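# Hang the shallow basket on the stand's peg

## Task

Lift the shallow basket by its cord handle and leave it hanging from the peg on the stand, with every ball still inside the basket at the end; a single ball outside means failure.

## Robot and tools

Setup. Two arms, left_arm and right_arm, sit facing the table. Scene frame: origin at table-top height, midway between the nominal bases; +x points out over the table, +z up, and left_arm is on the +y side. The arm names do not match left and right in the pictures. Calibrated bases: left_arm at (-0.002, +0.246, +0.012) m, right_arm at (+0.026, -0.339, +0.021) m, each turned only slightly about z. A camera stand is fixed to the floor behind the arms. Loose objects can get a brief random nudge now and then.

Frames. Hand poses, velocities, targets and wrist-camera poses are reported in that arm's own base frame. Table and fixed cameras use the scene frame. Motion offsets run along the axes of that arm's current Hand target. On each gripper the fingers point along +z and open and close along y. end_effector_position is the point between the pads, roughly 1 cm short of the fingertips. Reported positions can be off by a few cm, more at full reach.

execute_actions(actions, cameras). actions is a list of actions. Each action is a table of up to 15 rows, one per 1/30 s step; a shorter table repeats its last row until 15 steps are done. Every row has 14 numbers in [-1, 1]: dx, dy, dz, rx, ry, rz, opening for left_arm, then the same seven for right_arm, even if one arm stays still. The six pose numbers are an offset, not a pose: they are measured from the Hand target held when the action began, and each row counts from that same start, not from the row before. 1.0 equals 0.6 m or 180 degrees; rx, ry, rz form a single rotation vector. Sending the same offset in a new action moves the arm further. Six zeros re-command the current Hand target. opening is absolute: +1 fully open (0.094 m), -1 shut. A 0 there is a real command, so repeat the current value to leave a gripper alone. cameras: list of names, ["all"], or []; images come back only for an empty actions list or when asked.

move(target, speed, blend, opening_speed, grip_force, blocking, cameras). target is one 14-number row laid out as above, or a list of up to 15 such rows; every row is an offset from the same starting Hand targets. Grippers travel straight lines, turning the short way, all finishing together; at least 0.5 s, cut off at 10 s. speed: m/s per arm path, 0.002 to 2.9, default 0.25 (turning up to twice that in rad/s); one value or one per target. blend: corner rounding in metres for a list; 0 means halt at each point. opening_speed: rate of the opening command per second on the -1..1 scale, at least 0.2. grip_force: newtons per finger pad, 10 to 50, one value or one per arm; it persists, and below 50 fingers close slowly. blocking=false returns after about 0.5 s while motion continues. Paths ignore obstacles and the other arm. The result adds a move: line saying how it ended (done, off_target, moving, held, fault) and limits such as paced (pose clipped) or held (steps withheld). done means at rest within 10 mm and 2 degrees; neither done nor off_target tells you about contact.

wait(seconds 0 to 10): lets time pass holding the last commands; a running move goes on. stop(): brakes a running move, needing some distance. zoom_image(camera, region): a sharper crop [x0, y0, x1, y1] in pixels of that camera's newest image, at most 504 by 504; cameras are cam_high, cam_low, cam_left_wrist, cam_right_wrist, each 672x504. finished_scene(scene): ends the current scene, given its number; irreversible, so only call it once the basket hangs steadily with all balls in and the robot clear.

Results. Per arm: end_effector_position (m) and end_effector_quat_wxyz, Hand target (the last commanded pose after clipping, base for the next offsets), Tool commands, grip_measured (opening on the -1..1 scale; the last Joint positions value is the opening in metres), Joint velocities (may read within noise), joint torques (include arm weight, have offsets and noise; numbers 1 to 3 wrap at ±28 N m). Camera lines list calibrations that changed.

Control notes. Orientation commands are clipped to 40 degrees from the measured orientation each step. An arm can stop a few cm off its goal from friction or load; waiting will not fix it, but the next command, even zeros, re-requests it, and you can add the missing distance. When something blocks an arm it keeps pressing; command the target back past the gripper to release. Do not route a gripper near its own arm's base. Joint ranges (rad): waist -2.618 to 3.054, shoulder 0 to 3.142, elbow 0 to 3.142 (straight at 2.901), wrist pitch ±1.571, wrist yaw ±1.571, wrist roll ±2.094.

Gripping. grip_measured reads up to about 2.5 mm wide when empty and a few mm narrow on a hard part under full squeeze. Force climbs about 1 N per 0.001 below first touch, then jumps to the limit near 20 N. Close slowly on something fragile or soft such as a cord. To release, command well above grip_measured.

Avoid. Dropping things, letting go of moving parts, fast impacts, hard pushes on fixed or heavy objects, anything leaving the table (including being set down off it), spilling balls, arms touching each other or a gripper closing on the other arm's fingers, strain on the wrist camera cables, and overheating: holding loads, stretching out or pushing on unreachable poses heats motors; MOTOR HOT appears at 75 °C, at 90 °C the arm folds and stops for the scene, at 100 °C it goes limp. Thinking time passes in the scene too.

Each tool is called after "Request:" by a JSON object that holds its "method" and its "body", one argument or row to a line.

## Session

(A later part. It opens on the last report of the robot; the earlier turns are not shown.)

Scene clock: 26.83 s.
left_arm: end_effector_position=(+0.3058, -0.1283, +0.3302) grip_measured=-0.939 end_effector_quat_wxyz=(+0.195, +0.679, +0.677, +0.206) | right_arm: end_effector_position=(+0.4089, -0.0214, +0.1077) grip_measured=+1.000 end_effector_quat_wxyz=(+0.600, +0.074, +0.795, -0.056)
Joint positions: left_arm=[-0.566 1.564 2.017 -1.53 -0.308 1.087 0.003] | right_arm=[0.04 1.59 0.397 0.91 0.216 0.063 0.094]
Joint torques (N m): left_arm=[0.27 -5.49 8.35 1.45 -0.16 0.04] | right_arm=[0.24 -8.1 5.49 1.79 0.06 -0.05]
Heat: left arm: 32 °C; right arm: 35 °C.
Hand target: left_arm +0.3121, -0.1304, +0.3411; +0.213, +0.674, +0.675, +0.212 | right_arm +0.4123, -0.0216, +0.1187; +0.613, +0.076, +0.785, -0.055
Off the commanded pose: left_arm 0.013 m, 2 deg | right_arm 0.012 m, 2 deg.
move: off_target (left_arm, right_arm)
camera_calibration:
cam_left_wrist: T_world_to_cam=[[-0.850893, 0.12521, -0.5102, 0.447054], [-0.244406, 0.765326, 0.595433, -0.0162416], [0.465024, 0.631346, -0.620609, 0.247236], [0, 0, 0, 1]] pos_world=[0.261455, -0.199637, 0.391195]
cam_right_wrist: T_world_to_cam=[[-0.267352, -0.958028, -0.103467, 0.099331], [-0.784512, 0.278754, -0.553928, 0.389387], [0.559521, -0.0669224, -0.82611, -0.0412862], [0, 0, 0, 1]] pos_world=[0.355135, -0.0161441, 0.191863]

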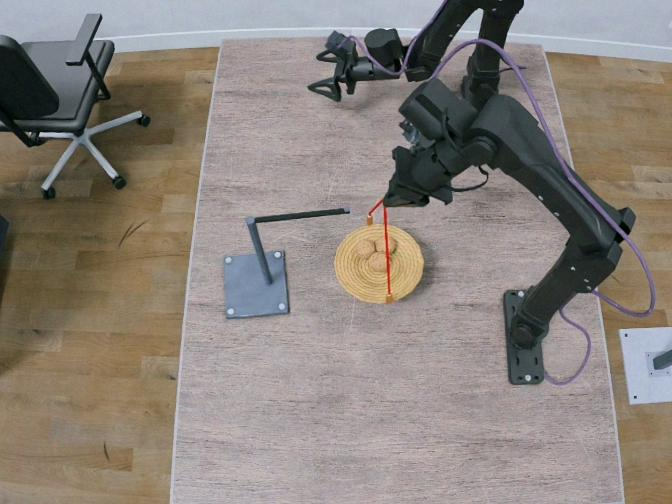

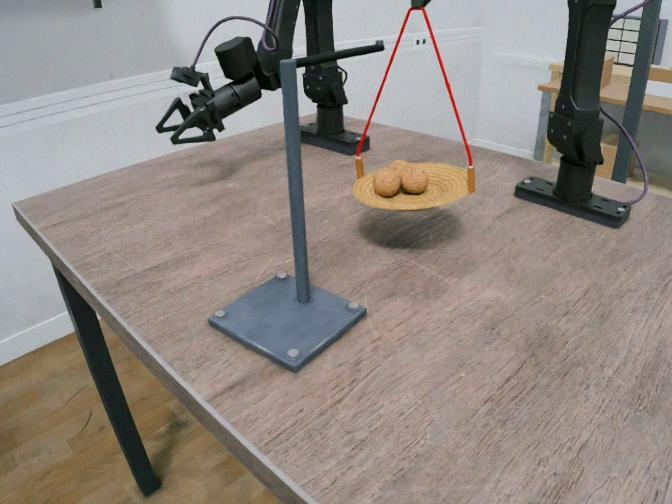

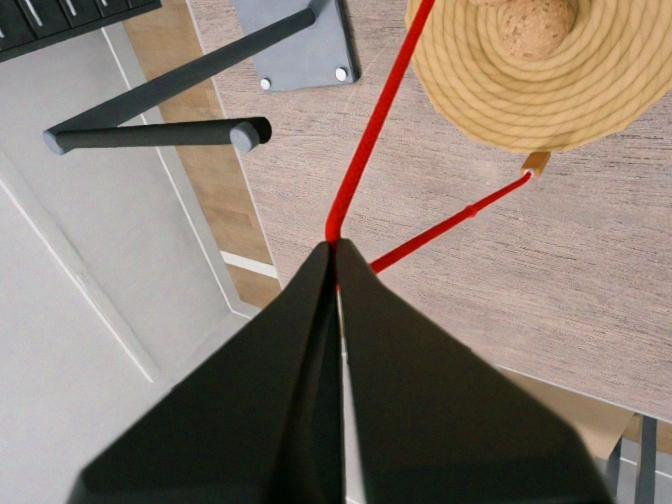

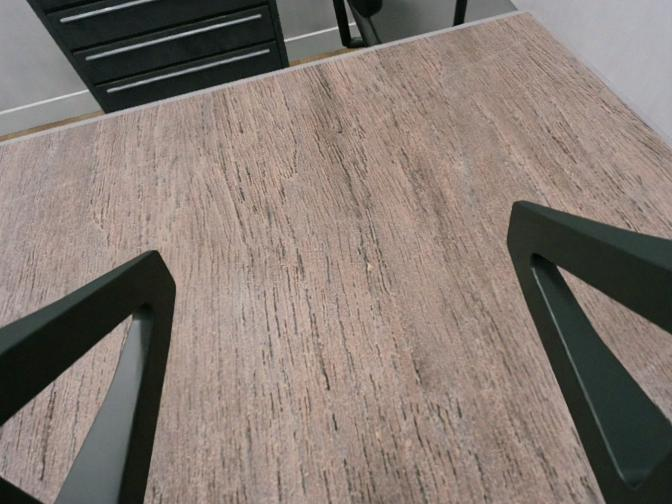

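Request:
{"method": "move", "body": {
  "target": [-0.008,0.072,0.042,0,0,0,-1,0,0,0,0,0,0,1],
  "speed": 0.04,
  "cameras": ["all"]
}}

Request:
{"method": "zoom_image", "body": {
  "camera": "cam_low",
  "region": [280, 0, 520, 180]
}}

Request:
{"method": "zoom_image", "body": {
  "camera": "cam_high",
  "region": [240, 130, 440, 330]
}}

Scene clock: 29.60 s.
left_arm: end_effector_position=(+0.3556, -0.1338, +0.3357) grip_measured=-0.939 end_effector_quat_wxyz=(+0.196, +0.679, +0.677, +0.206) | right_arm: end_effector_position=(+0.4089, -0.0214, +0.1077) grip_measured=+1.000 end_effector_quat_wxyz=(+0.600, +0.074, +0.795, -0.056)
Joint positions: left_arm=[-0.489 1.764 2.265 -1.557 -0.27 1.156 0.003] | right_arm=[0.04 1.59 0.397 0.91 0.216 0.063 0.094]
Joint torques (N m): left_arm=[0.36 -7.17 8.09 1.51 -0.14 0.04] | right_arm=[-0.21 -8.4 5.42 1.75 0.09 -0.06]
Heat: left arm: 32 °C; right arm: 35 °C.
Hand target: left_arm +0.3620, -0.1352, +0.3452; +0.213, +0.674, +0.675, +0.212 | right_arm +0.4123, -0.0216, +0.1187; +0.613, +0.076, +0.785, -0.055
Off the commanded pose: left_arm 0.012 m, 2 deg | right_arm 0.012 m, 2 deg.
move: off_target (left_arm, right_arm)
camera_calibration:
cam_left_wrist: T_world_to_cam=[[-0.84979, 0.12378, -0.512382, 0.493108], [-0.245816, 0.766815, 0.592933, -0.00156841], [0.466296, 0.62982, -0.621205, 0.230541], [0, 0, 0, 1]] pos_world=[0.311153, -0.205034, 0.396803]
cam_right_wrist: T_world_to_cam=[[-0.267352, -0.958028, -0.103467, 0.099331], [-0.784512, 0.278754, -0.553928, 0.389387], [0.559521, -0.0669224, -0.82611, -0.0412862], [0, 0, 0, 1]] pos_world=[0.355135, -0.0161441, 0.191863]

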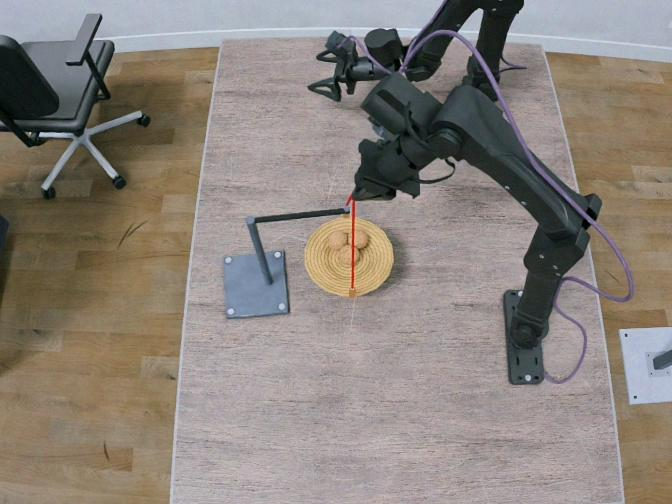

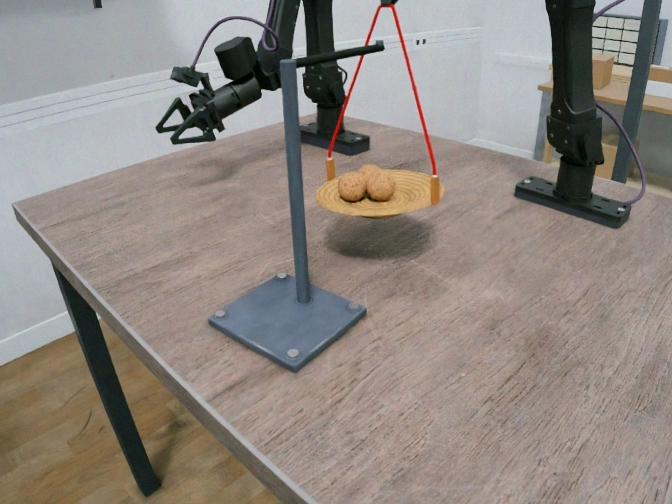

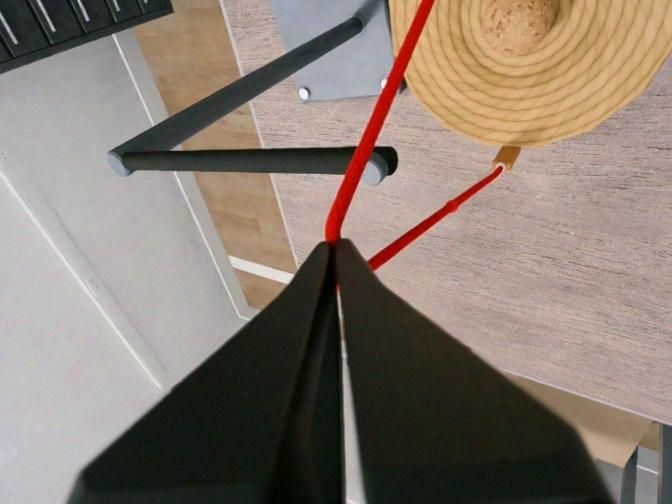

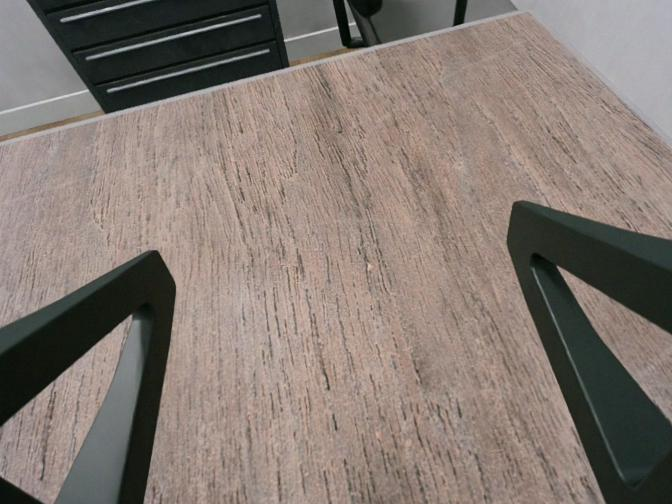

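Scaled by 2.100.

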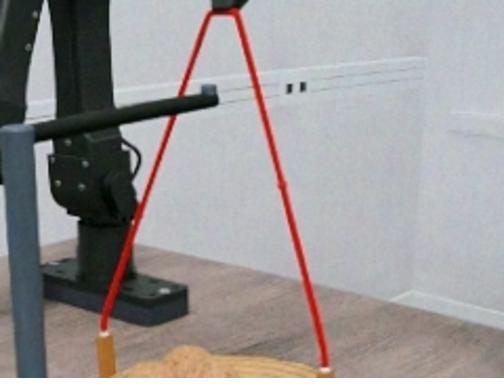

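Scaled by 2.520.

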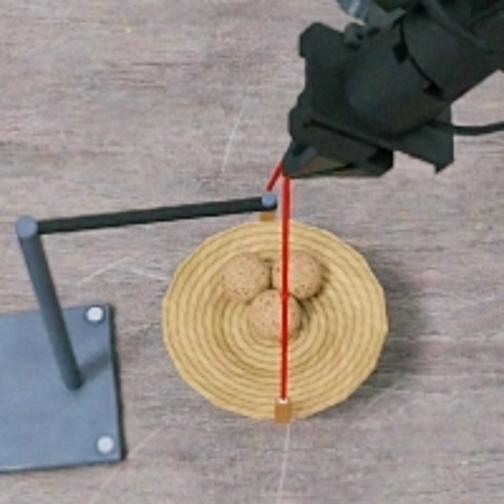

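Request:
{"method": "move", "body": {
  "target": [
    [0.002,0.03,0.02,0,0,0,-1,0,0,0,0,0,0,1],
    [0.009,0.091,0.060,0,0,0,-1,0,0,0,0,0,0,1]
  ],
  "speed": 0.04,
  "blend": 0.01,
  "cameras": ["cam_high","cam_low","cam_left_wrist"]
}}

Request:
{"method": "zoom_image", "body": {
  "camera": "cam_low",
  "region": [240, 0, 480, 180]
}}

Request:
{"method": "zoom_image", "body": {
  "camera": "cam_high",
  "region": [220, 130, 420, 330]
}}

Scene clock: 32.07 s.
left_arm: end_effector_position=(+0.4202, -0.1283, +0.3383) grip_measured=-0.939 end_effector_quat_wxyz=(+0.215, +0.675, +0.672, +0.215) | right_arm: end_effector_position=(+0.4089, -0.0214, +0.1077) grip_measured=+1.000 end_effector_quat_wxyz=(+0.600, +0.074, +0.795, -0.056)
Joint positions: left_arm=[-0.389 2.011 2.604 -1.582 -0.221 1.253 0.003] | right_arm=[0.04 1.59 0.397 0.91 0.216 0.063 0.094]
Joint torques (N m): left_arm=[0.36 -9.02 7.71 1.64 -0.06 0.04] | right_arm=[-0.03 -8.24 5.24 1.78 0.03 0]
Heat: left arm: 32 °C; right arm: 35 °C.
Hand target: left_arm +0.4273, -0.1297, +0.3470; +0.213, +0.674, +0.675, +0.212 | right_arm +0.4123, -0.0216, +0.1187; +0.613, +0.076, +0.785, -0.055
Off the commanded pose: left_arm 0.011 m, 1 deg | right_arm 0.012 m, 2 deg.
joint read past its limit (left arm) — joint 4 (wrist pitch), lower limit.
joint sent to its limit (left arm) — joint 4 (wrist pitch), lower limit. The joint targets are off in orientation, not in position.
move: off_target (left_arm, right_arm)
camera_calibration:
cam_left_wrist: T_world_to_cam=[[-0.826935, 0.12265, -0.548758, 0.551203], [-0.265641, 0.774939, 0.573502, 0.0245303], [0.495594, 0.620021, -0.608244, 0.180663], [0, 0, 0, 1]] pos_world=[0.37279, -0.198629, 0.398296]
Images, in order (width x height): cam_high 672x504, cam_low 672x504, cam_left_wrist 672x504.

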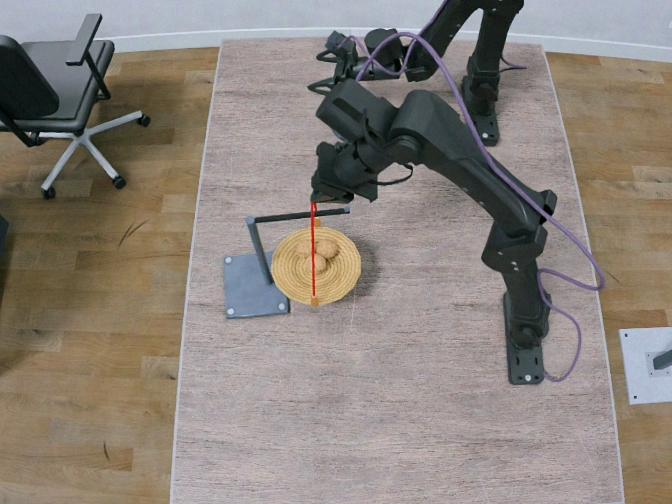

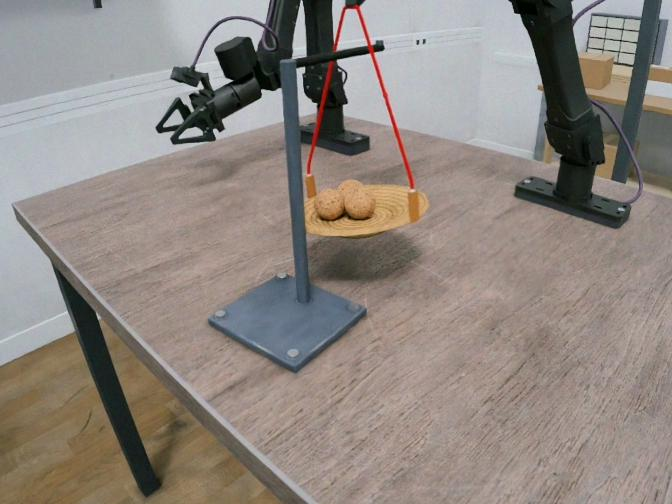

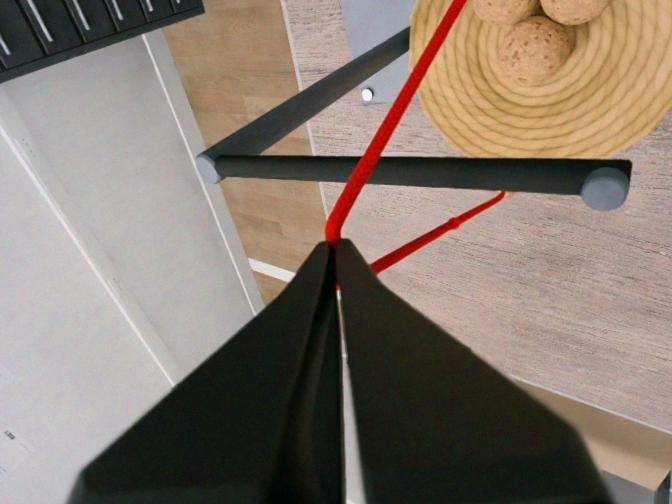

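Scaled by 2.100.

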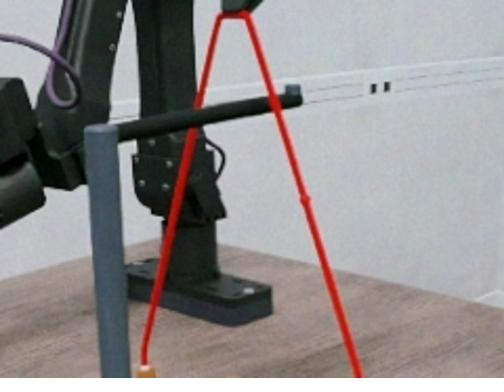

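Scaled by 2.520.

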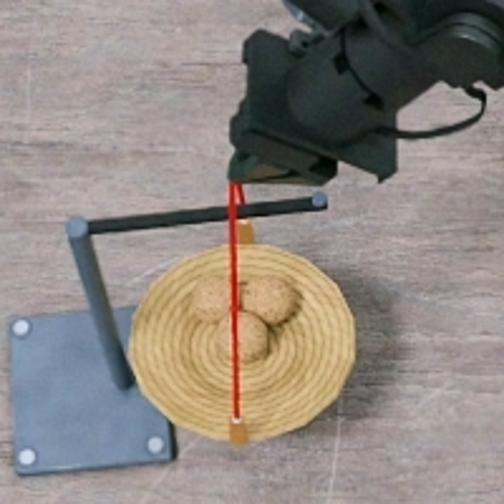

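Request:
{"method": "move", "body": {
  "target": [0,-0.037,0.0185,0,0,0,-1,0,0,0,0,0,0,1],
  "speed": 0.03,
  "cameras": ["cam_high","cam_low","cam_left_wrist"]
}}

Request:
{"method": "zoom_image", "body": {
  "camera": "cam_low",
  "region": [260, 0, 460, 150]
}}

Request:
{"method": "zoom_image", "body": {
  "camera": "cam_high",
  "region": [220, 130, 420, 330]
}}

Scene clock: 33.90 s.
left_arm: end_effector_position=(+0.4209, -0.1287, +0.2964) grip_measured=-0.939 end_effector_quat_wxyz=(+0.172, +0.687, +0.678, +0.196) | right_arm: end_effector_position=(+0.4089, -0.0214, +0.1077) grip_measured=+1.000 end_effector_quat_wxyz=(+0.600, +0.074, +0.795, -0.056)
Joint positions: left_arm=[-0.389 1.974 2.386 -1.5 -0.22 1.249 0.003] | right_arm=[0.04 1.59 0.397 0.91 0.216 0.063 0.094]
Joint torques (N m): left_arm=[-0.57 -15.92 4.64 1.64 -0.11 -0.11] | right_arm=[0.08 -8.29 5.34 1.79 0.08 -0.01]
Heat: left arm: 32 °C; right arm: 35 °C.
Hand target: left_arm +0.4155, -0.1298, +0.3252; +0.213, +0.674, +0.675, +0.212 | right_arm +0.4123, -0.0216, +0.1187; +0.613, +0.076, +0.785, -0.055
Off the commanded pose: left_arm 0.029 m, 5 deg | right_arm 0.012 m, 2 deg.
move: off_target (left_arm, right_arm)
camera_calibration:
cam_left_wrist: T_world_to_cam=[[-0.873855, 0.137496, -0.466339, 0.526154], [-0.213467, 0.753272, 0.622104, 0.00990208], [0.436817, 0.643177, -0.6289, 0.188847], [0, 0, 0, 1]] pos_world=[0.379404, -0.201265, 0.357971]
Images, in order (width x height): cam_high 672x504, cam_low 672x504, cam_left_wrist 672x504.

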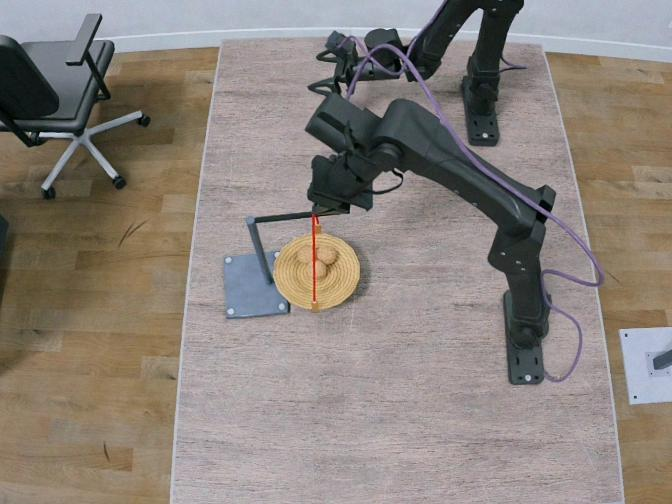

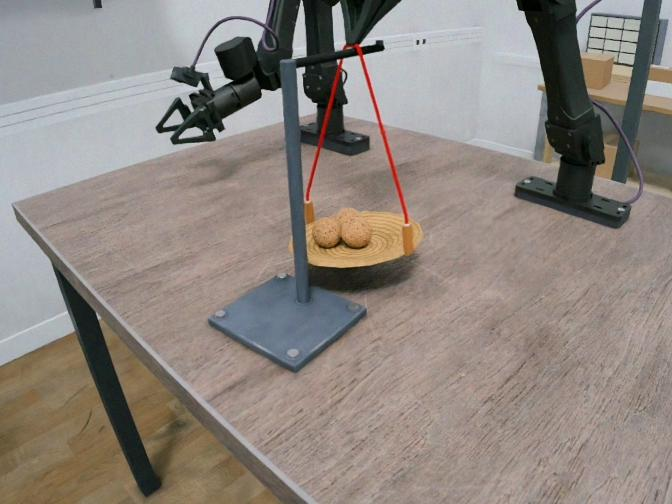

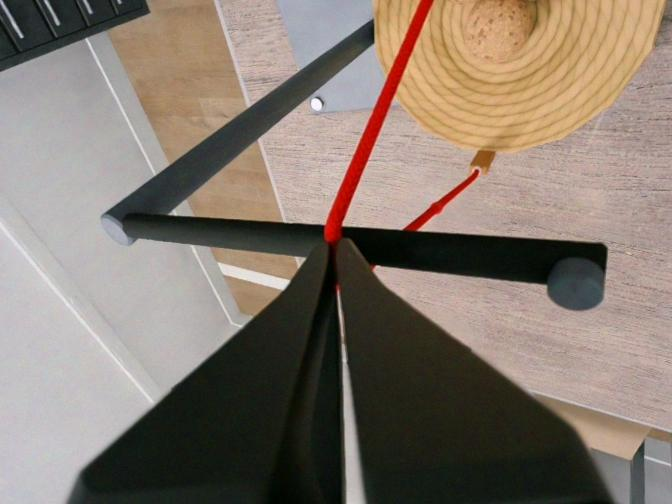

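Scaled by 2.520.

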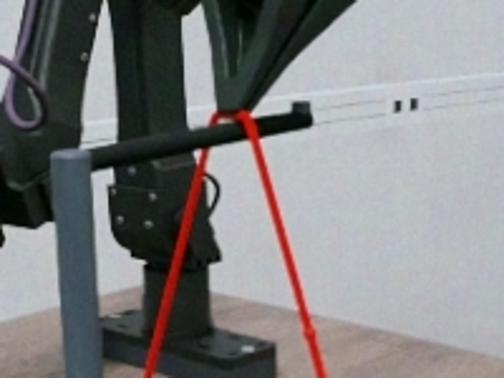

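Scaled by 2.520.

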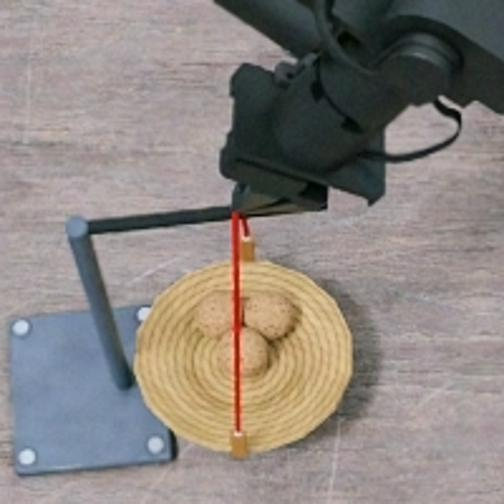

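Request:
{"method": "move", "body": {
  "target": [0,-0.0165,-0.0175,0,0,0,-1,0,0,0,0,0,0,1],
  "speed": 0.03,
  "cameras": ["cam_high","cam_low","cam_left_wrist"]
}}

Request:
{"method": "zoom_image", "body": {
  "camera": "cam_low",
  "region": [260, 0, 460, 150]
}}

Request:
{"method": "zoom_image", "body": {
  "camera": "cam_high",
  "region": [220, 130, 420, 330]
}}

Scene clock: 35.07 s.
left_arm: end_effector_position=(+0.4067, -0.1315, +0.3015) grip_measured=-0.939 end_effector_quat_wxyz=(+0.176, +0.688, +0.677, +0.194) | right_arm: end_effector_position=(+0.4089, -0.0214, +0.1077) grip_measured=+1.000 end_effector_quat_wxyz=(+0.600, +0.074, +0.795, -0.056)
Joint positions: left_arm=[-0.407 1.916 2.323 -1.491 -0.22 1.235 0.003] | right_arm=[0.04 1.59 0.397 0.91 0.216 0.063 0.094]
Joint torques (N m): left_arm=[-0.42 -15.09 4.59 1.61 -0.2 -0.12] | right_arm=[-0.16 -8.23 5.33 1.8 0.04 -0.05]
Heat: left arm: 32 °C; right arm: 35 °C.
Hand target: left_arm +0.4014, -0.1299, +0.3281; +0.213, +0.674, +0.675, +0.212 | right_arm +0.4123, -0.0216, +0.1187; +0.613, +0.076, +0.785, -0.055
Off the commanded pose: left_arm 0.027 m, 5 deg | right_arm 0.012 m, 2 deg.
move: off_target (left_arm, right_arm)
camera_calibration:
cam_left_wrist: T_world_to_cam=[[-0.871262, 0.139262, -0.470647, 0.516848], [-0.210734, 0.759881, 0.614957, 0.00763939], [0.443275, 0.63497, -0.632708, 0.197466], [0, 0, 0, 1]] pos_world=[0.364388, -0.203167, 0.363494]
Images, in order (width x height): cam_high 672x504, cam_low 672x504, cam_left_wrist 672x504.

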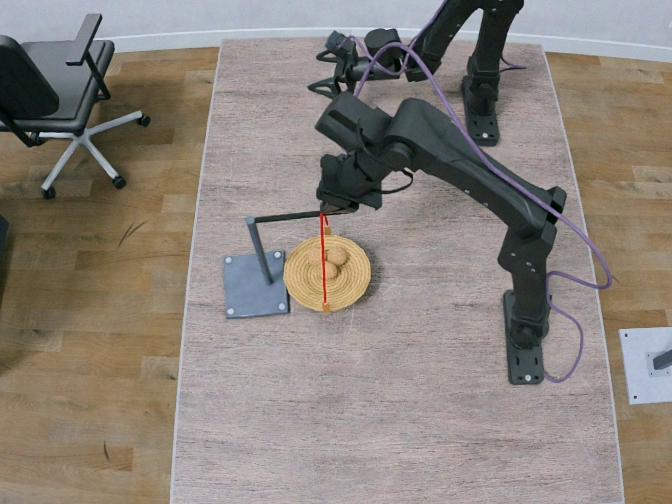

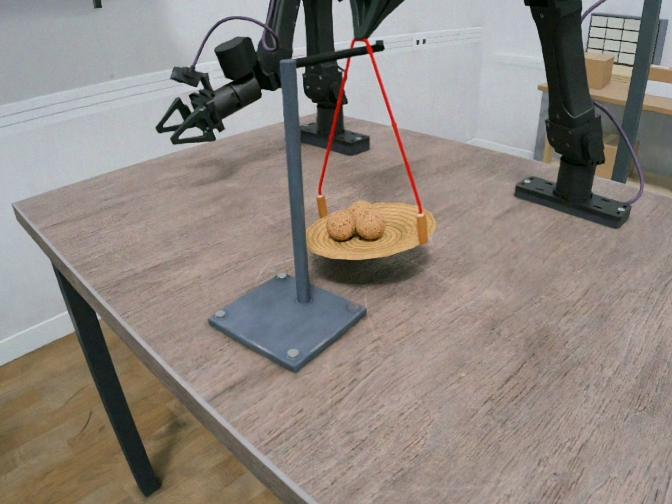

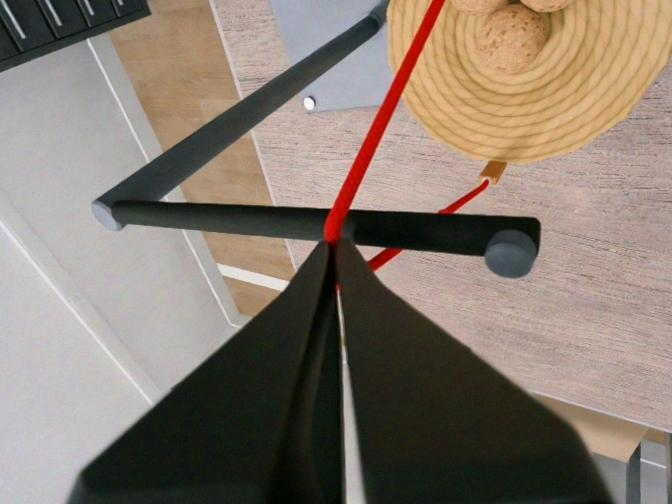

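Scaled by 2.520.

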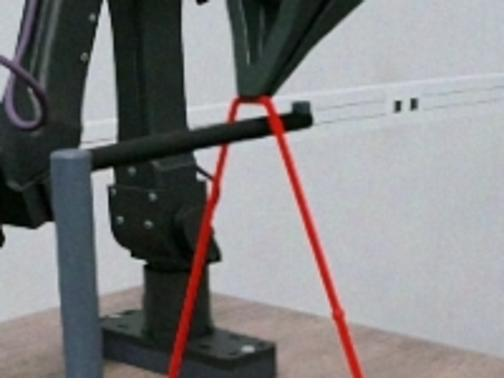

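Scaled by 2.520.

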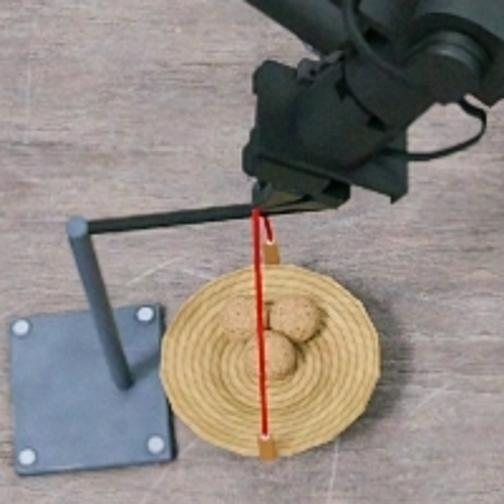

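Request:
{"method": "move", "body": {
  "target": [0,-0.004,0.008,0,0,0,-1,0,0,0,0,0,0,1],
  "speed": 0.02,
  "cameras": ["cam_high","cam_low","cam_left_wrist"]
}}

Request:
{"method": "zoom_image", "body": {
  "camera": "cam_low",
  "region": [300, 0, 420, 90]
}}

Scene clock: 36.23 s.
left_arm: end_effector_position=(+0.4059, -0.1311, +0.2953) grip_measured=-0.939 end_effector_quat_wxyz=(+0.173, +0.689, +0.677, +0.193) | right_arm: end_effector_position=(+0.4089, -0.0214, +0.1077) grip_measured=+1.000 end_effector_quat_wxyz=(+0.600, +0.074, +0.795, -0.056)
Joint positions: left_arm=[-0.407 1.897 2.27 -1.463 -0.221 1.234 0.003] | right_arm=[0.04 1.59 0.397 0.91 0.216 0.063 0.094]
Joint torques (N m): left_arm=[-0.35 -15.16 4.75 1.66 -0.19 -0.1] | right_arm=[-0.01 -8.28 5.31 1.78 0.07 -0.04]
Heat: left arm: 32 °C; right arm: 35 °C.
Hand target: left_arm +0.4021, -0.1298, +0.3227; +0.213, +0.674, +0.675, +0.212 | right_arm +0.4123, -0.0216, +0.1187; +0.613, +0.076, +0.785, -0.055
Off the commanded pose: left_arm 0.028 m, 5 deg | right_arm 0.012 m, 2 deg.
move: off_target (left_arm, right_arm)
camera_calibration:
cam_left_wrist: T_world_to_cam=[[-0.874106, 0.139671, -0.465222, 0.512821], [-0.207792, 0.758183, 0.618046, 0.00872933], [0.439046, 0.636907, -0.63371, 0.195828], [0, 0, 0, 1]] pos_world=[0.364096, -0.202969, 0.357278]
Images, in order (width x height): cam_high 672x504, cam_low 672x504, cam_left_wrist 672x504.

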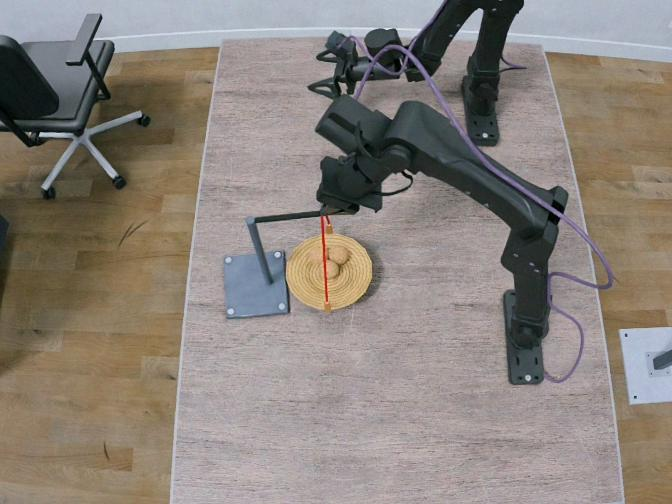

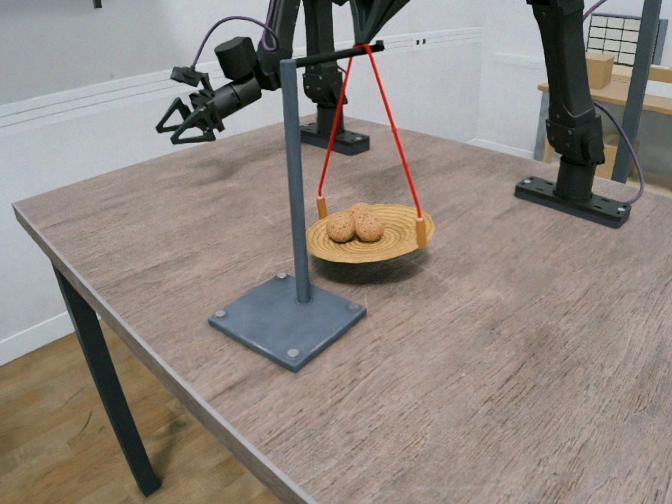

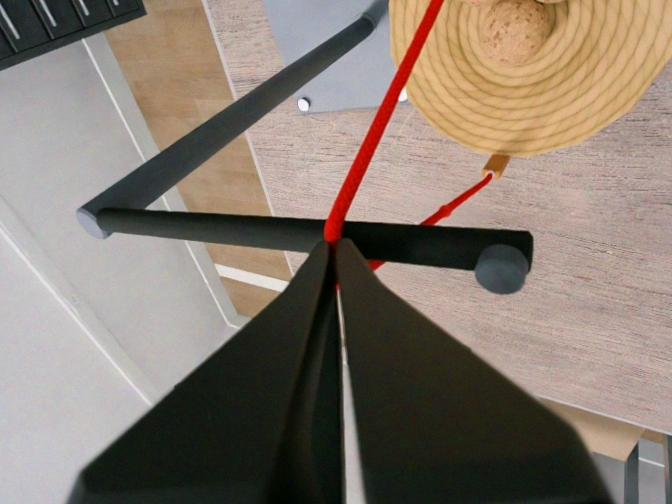

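Scaled by 4.200.

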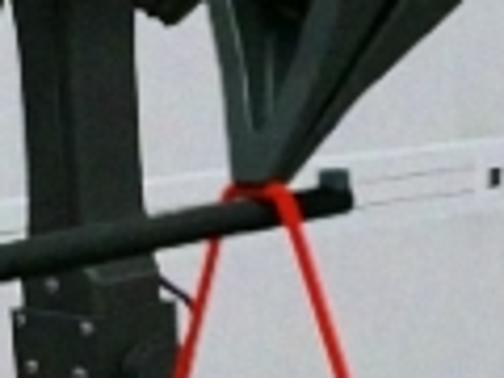

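Request:
{"method": "move", "body": {
  "target": [0,-0.003,0.005,0,0,0,-1,0,0,0,0,0,0,1],
  "speed": 0.02
}}

Request:
{"method": "move", "body": {
  "target": [0,0,0,0,0,0,-0.45,0,0,0,0,0,0,1],
  "opening_speed": 0.4,
  "cameras": ["cam_high","cam_low","cam_left_wrist"]
}}

Request:
{"method": "zoom_image", "body": {
  "camera": "cam_low",
  "region": [280, 0, 460, 270]
}}

Scene clock: 37.23 s.
left_arm: end_effector_position=(+0.4064, -0.1312, +0.2949) grip_measured=-0.939 end_effector_quat_wxyz=(+0.178, +0.687, +0.677, +0.195) | right_arm: end_effector_position=(+0.4089, -0.0214, +0.1077) grip_measured=+1.000 end_effector_quat_wxyz=(+0.600, +0.074, +0.795, -0.056)
Joint positions: left_arm=[-0.407 1.881 2.24 -1.438 -0.221 1.234 0.003] | right_arm=[0.04 1.59 0.397 0.91 0.216 0.063 0.094]
Joint torques (N m): left_arm=[-0.35 -14.64 4.63 1.64 -0.19 -0.1] | right_arm=[0.01 -8.31 5.35 1.75 0.04 -0.06]
Heat: left arm: 32 °C; right arm: 35 °C.
Hand target: left_arm +0.4024, -0.1298, +0.3193; +0.213, +0.674, +0.675, +0.212 | right_arm +0.4123, -0.0216, +0.1187; +0.613, +0.076, +0.785, -0.055
Off the commanded pose: left_arm 0.025 m, 5 deg | right_arm 0.012 m, 2 deg.
move: off_target (left_arm, right_arm)

Scene clock: 38.83 s.
left_arm: end_effector_position=(+0.4124, -0.1323, +0.3002) grip_measured=-0.453 end_effector_quat_wxyz=(+0.192, +0.682, +0.676, +0.205) | right_arm: end_effector_position=(+0.4089, -0.0214, +0.1077) grip_measured=+1.000 end_effector_quat_wxyz=(+0.600, +0.074, +0.795, -0.056)
Joint positions: left_arm=[-0.407 1.878 2.24 -1.407 -0.229 1.234 0.026] | right_arm=[0.04 1.59 0.397 0.91 0.216 0.063 0.094]
Joint torques (N m): left_arm=[-0.34 -14.3 4.6 1.35 -0.11 -0.1] | right_arm=[-0.06 -8.31 5.48 1.79 0.04 -0.07]
Heat: left arm: 32 °C; right arm: 35 °C.
Hand target: left_arm +0.4023, -0.1298, +0.3193; +0.213, +0.674, +0.675, +0.212 | right_arm +0.4123, -0.0216, +0.1187; +0.613, +0.076, +0.785, -0.055
Off the commanded pose: left_arm 0.022 m, 3 deg | right_arm 0.012 m, 2 deg.
move: off_target (left_arm, right_arm)
camera_calibration:
cam_left_wrist: T_world_to_cam=[[-0.853008, 0.130739, -0.505257, 0.523151], [-0.23805, 0.764075, 0.599602, 0.0266788], [0.464445, 0.631741, -0.620639, 0.181828], [0, 0, 0, 1]] pos_world=[0.368153, -0.203649, 0.361178]
Images, in order (width x height): cam_high 672x504, cam_low 672x504, cam_left_wrist 672x504.

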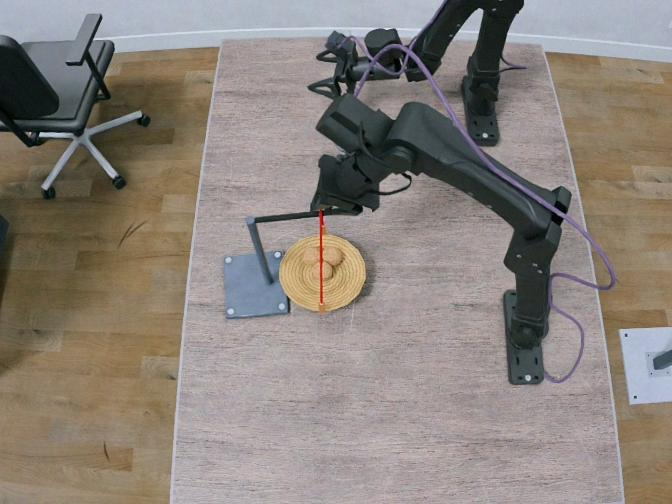

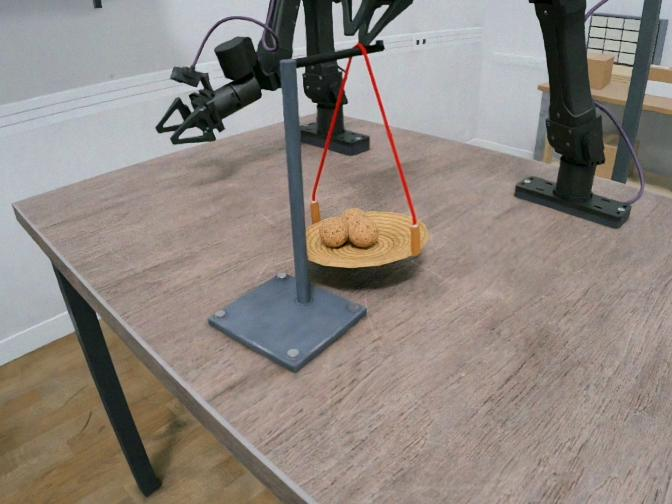

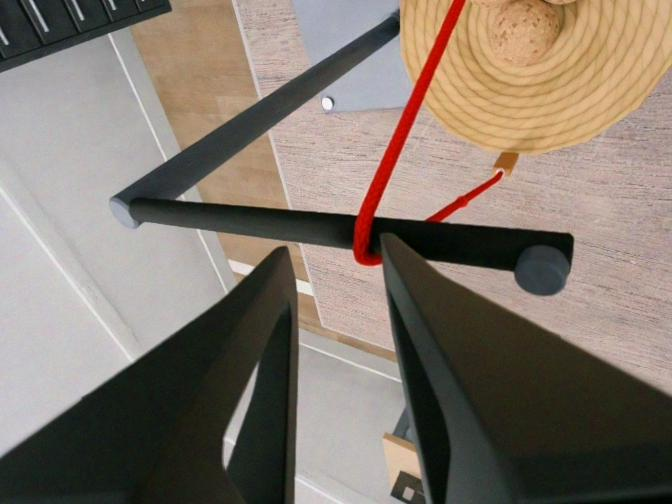

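Scaled by 1.867.

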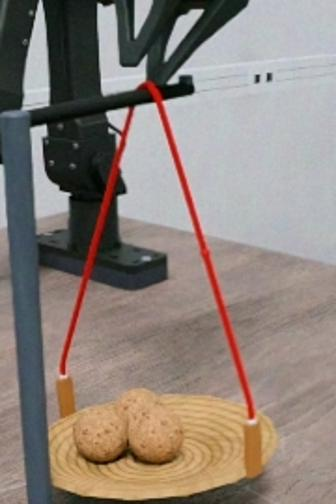

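Request:
{"method": "move", "body": {
  "target": [
    [0,0.0,-0.1,0,0,0,-0.4,0,0,0,0,0,0,1],
    [-0.1,-0.07,-0.25,0,0,0,-0.4,0,0,0,0,0,0,1]
  ],
  "speed": [0.06,0.15],
  "blend": [0.01,0],
  "cameras": ["cam_high","cam_low","cam_left_wrist"]
}}

Request:
{"method": "zoom_image", "body": {
  "camera": "cam_low",
  "region": [280, 0, 460, 270]
}}

Scene clock: 41.63 s.
left_arm: end_effector_position=(+0.2878, -0.1964, +0.4110) grip_measured=-0.402 end_effector_quat_wxyz=(+0.325, +0.669, +0.627, +0.233) | right_arm: end_effector_position=(+0.4089, -0.0214, +0.1077) grip_measured=+1.000 end_effector_quat_wxyz=(+0.600, +0.074, +0.795, -0.056)
Joint positions: left_arm=[-0.827 1.645 2.353 -1.564 -0.447 0.978 0.028] | right_arm=[0.04 1.59 0.397 0.91 0.216 0.063 0.094]
Joint torques (N m): left_arm=[-0.32 -8.72 3.08 1.59 -0.29 -0.14] | right_arm=[-0.02 -8.12 5.04 1.82 0.06 -0.04]
Heat: left arm: 32 °C; right arm: 35 °C.
Hand target: left_arm +0.2821, -0.1897, +0.4183; +0.213, +0.674, +0.675, +0.212 | right_arm +0.4123, -0.0216, +0.1187; +0.613, +0.076, +0.785, -0.055
Off the commanded pose: left_arm 0.012 m, 14 deg | right_arm 0.012 m, 2 deg.
joint sent to its limit (left arm) — joint 4 (wrist pitch), lower limit. The joint targets are off in orientation, not in position.
move: off_target (left_arm, right_arm)
camera_calibration:
cam_left_wrist: T_world_to_cam=[[-0.692488, 0.124863, -0.710542, 0.518168], [-0.28745, 0.855595, 0.4305, 0.0813622], [0.661689, 0.502361, -0.556597, 0.240433], [0, 0, 0, 1]] pos_world=[0.223121, -0.255098, 0.466978]
Images, in order (width x height): cam_high 672x504, cam_low 672x504, cam_left_wrist 672x504.

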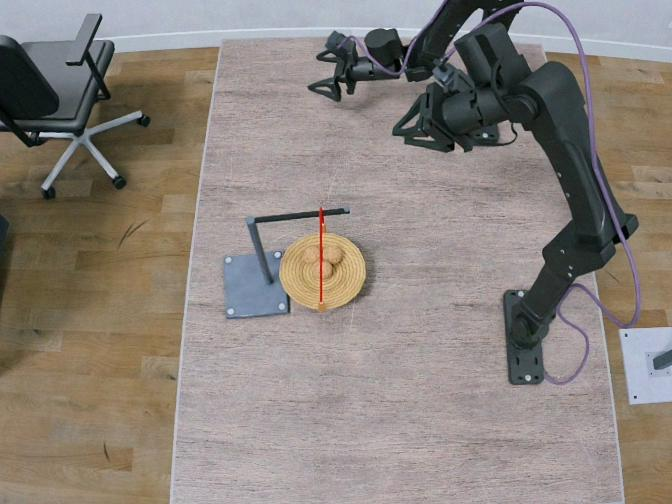

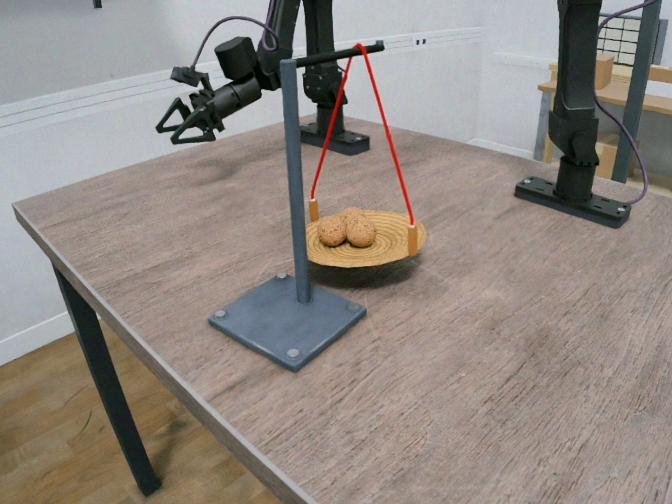

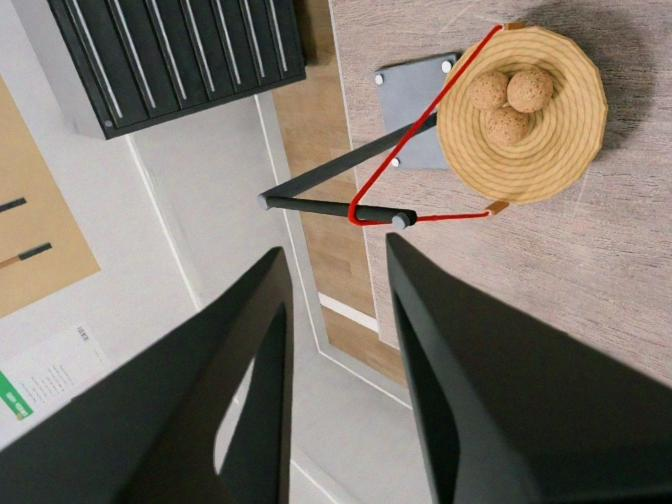

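Scaled by 1.867.

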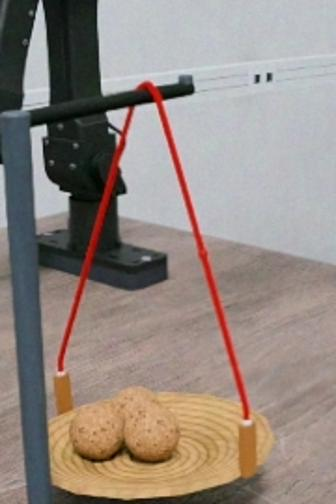

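Done cleanly.

Request:
{"method": "finished_scene", "body": {
  "scene": 2
}}

The scene is finished: the task was done.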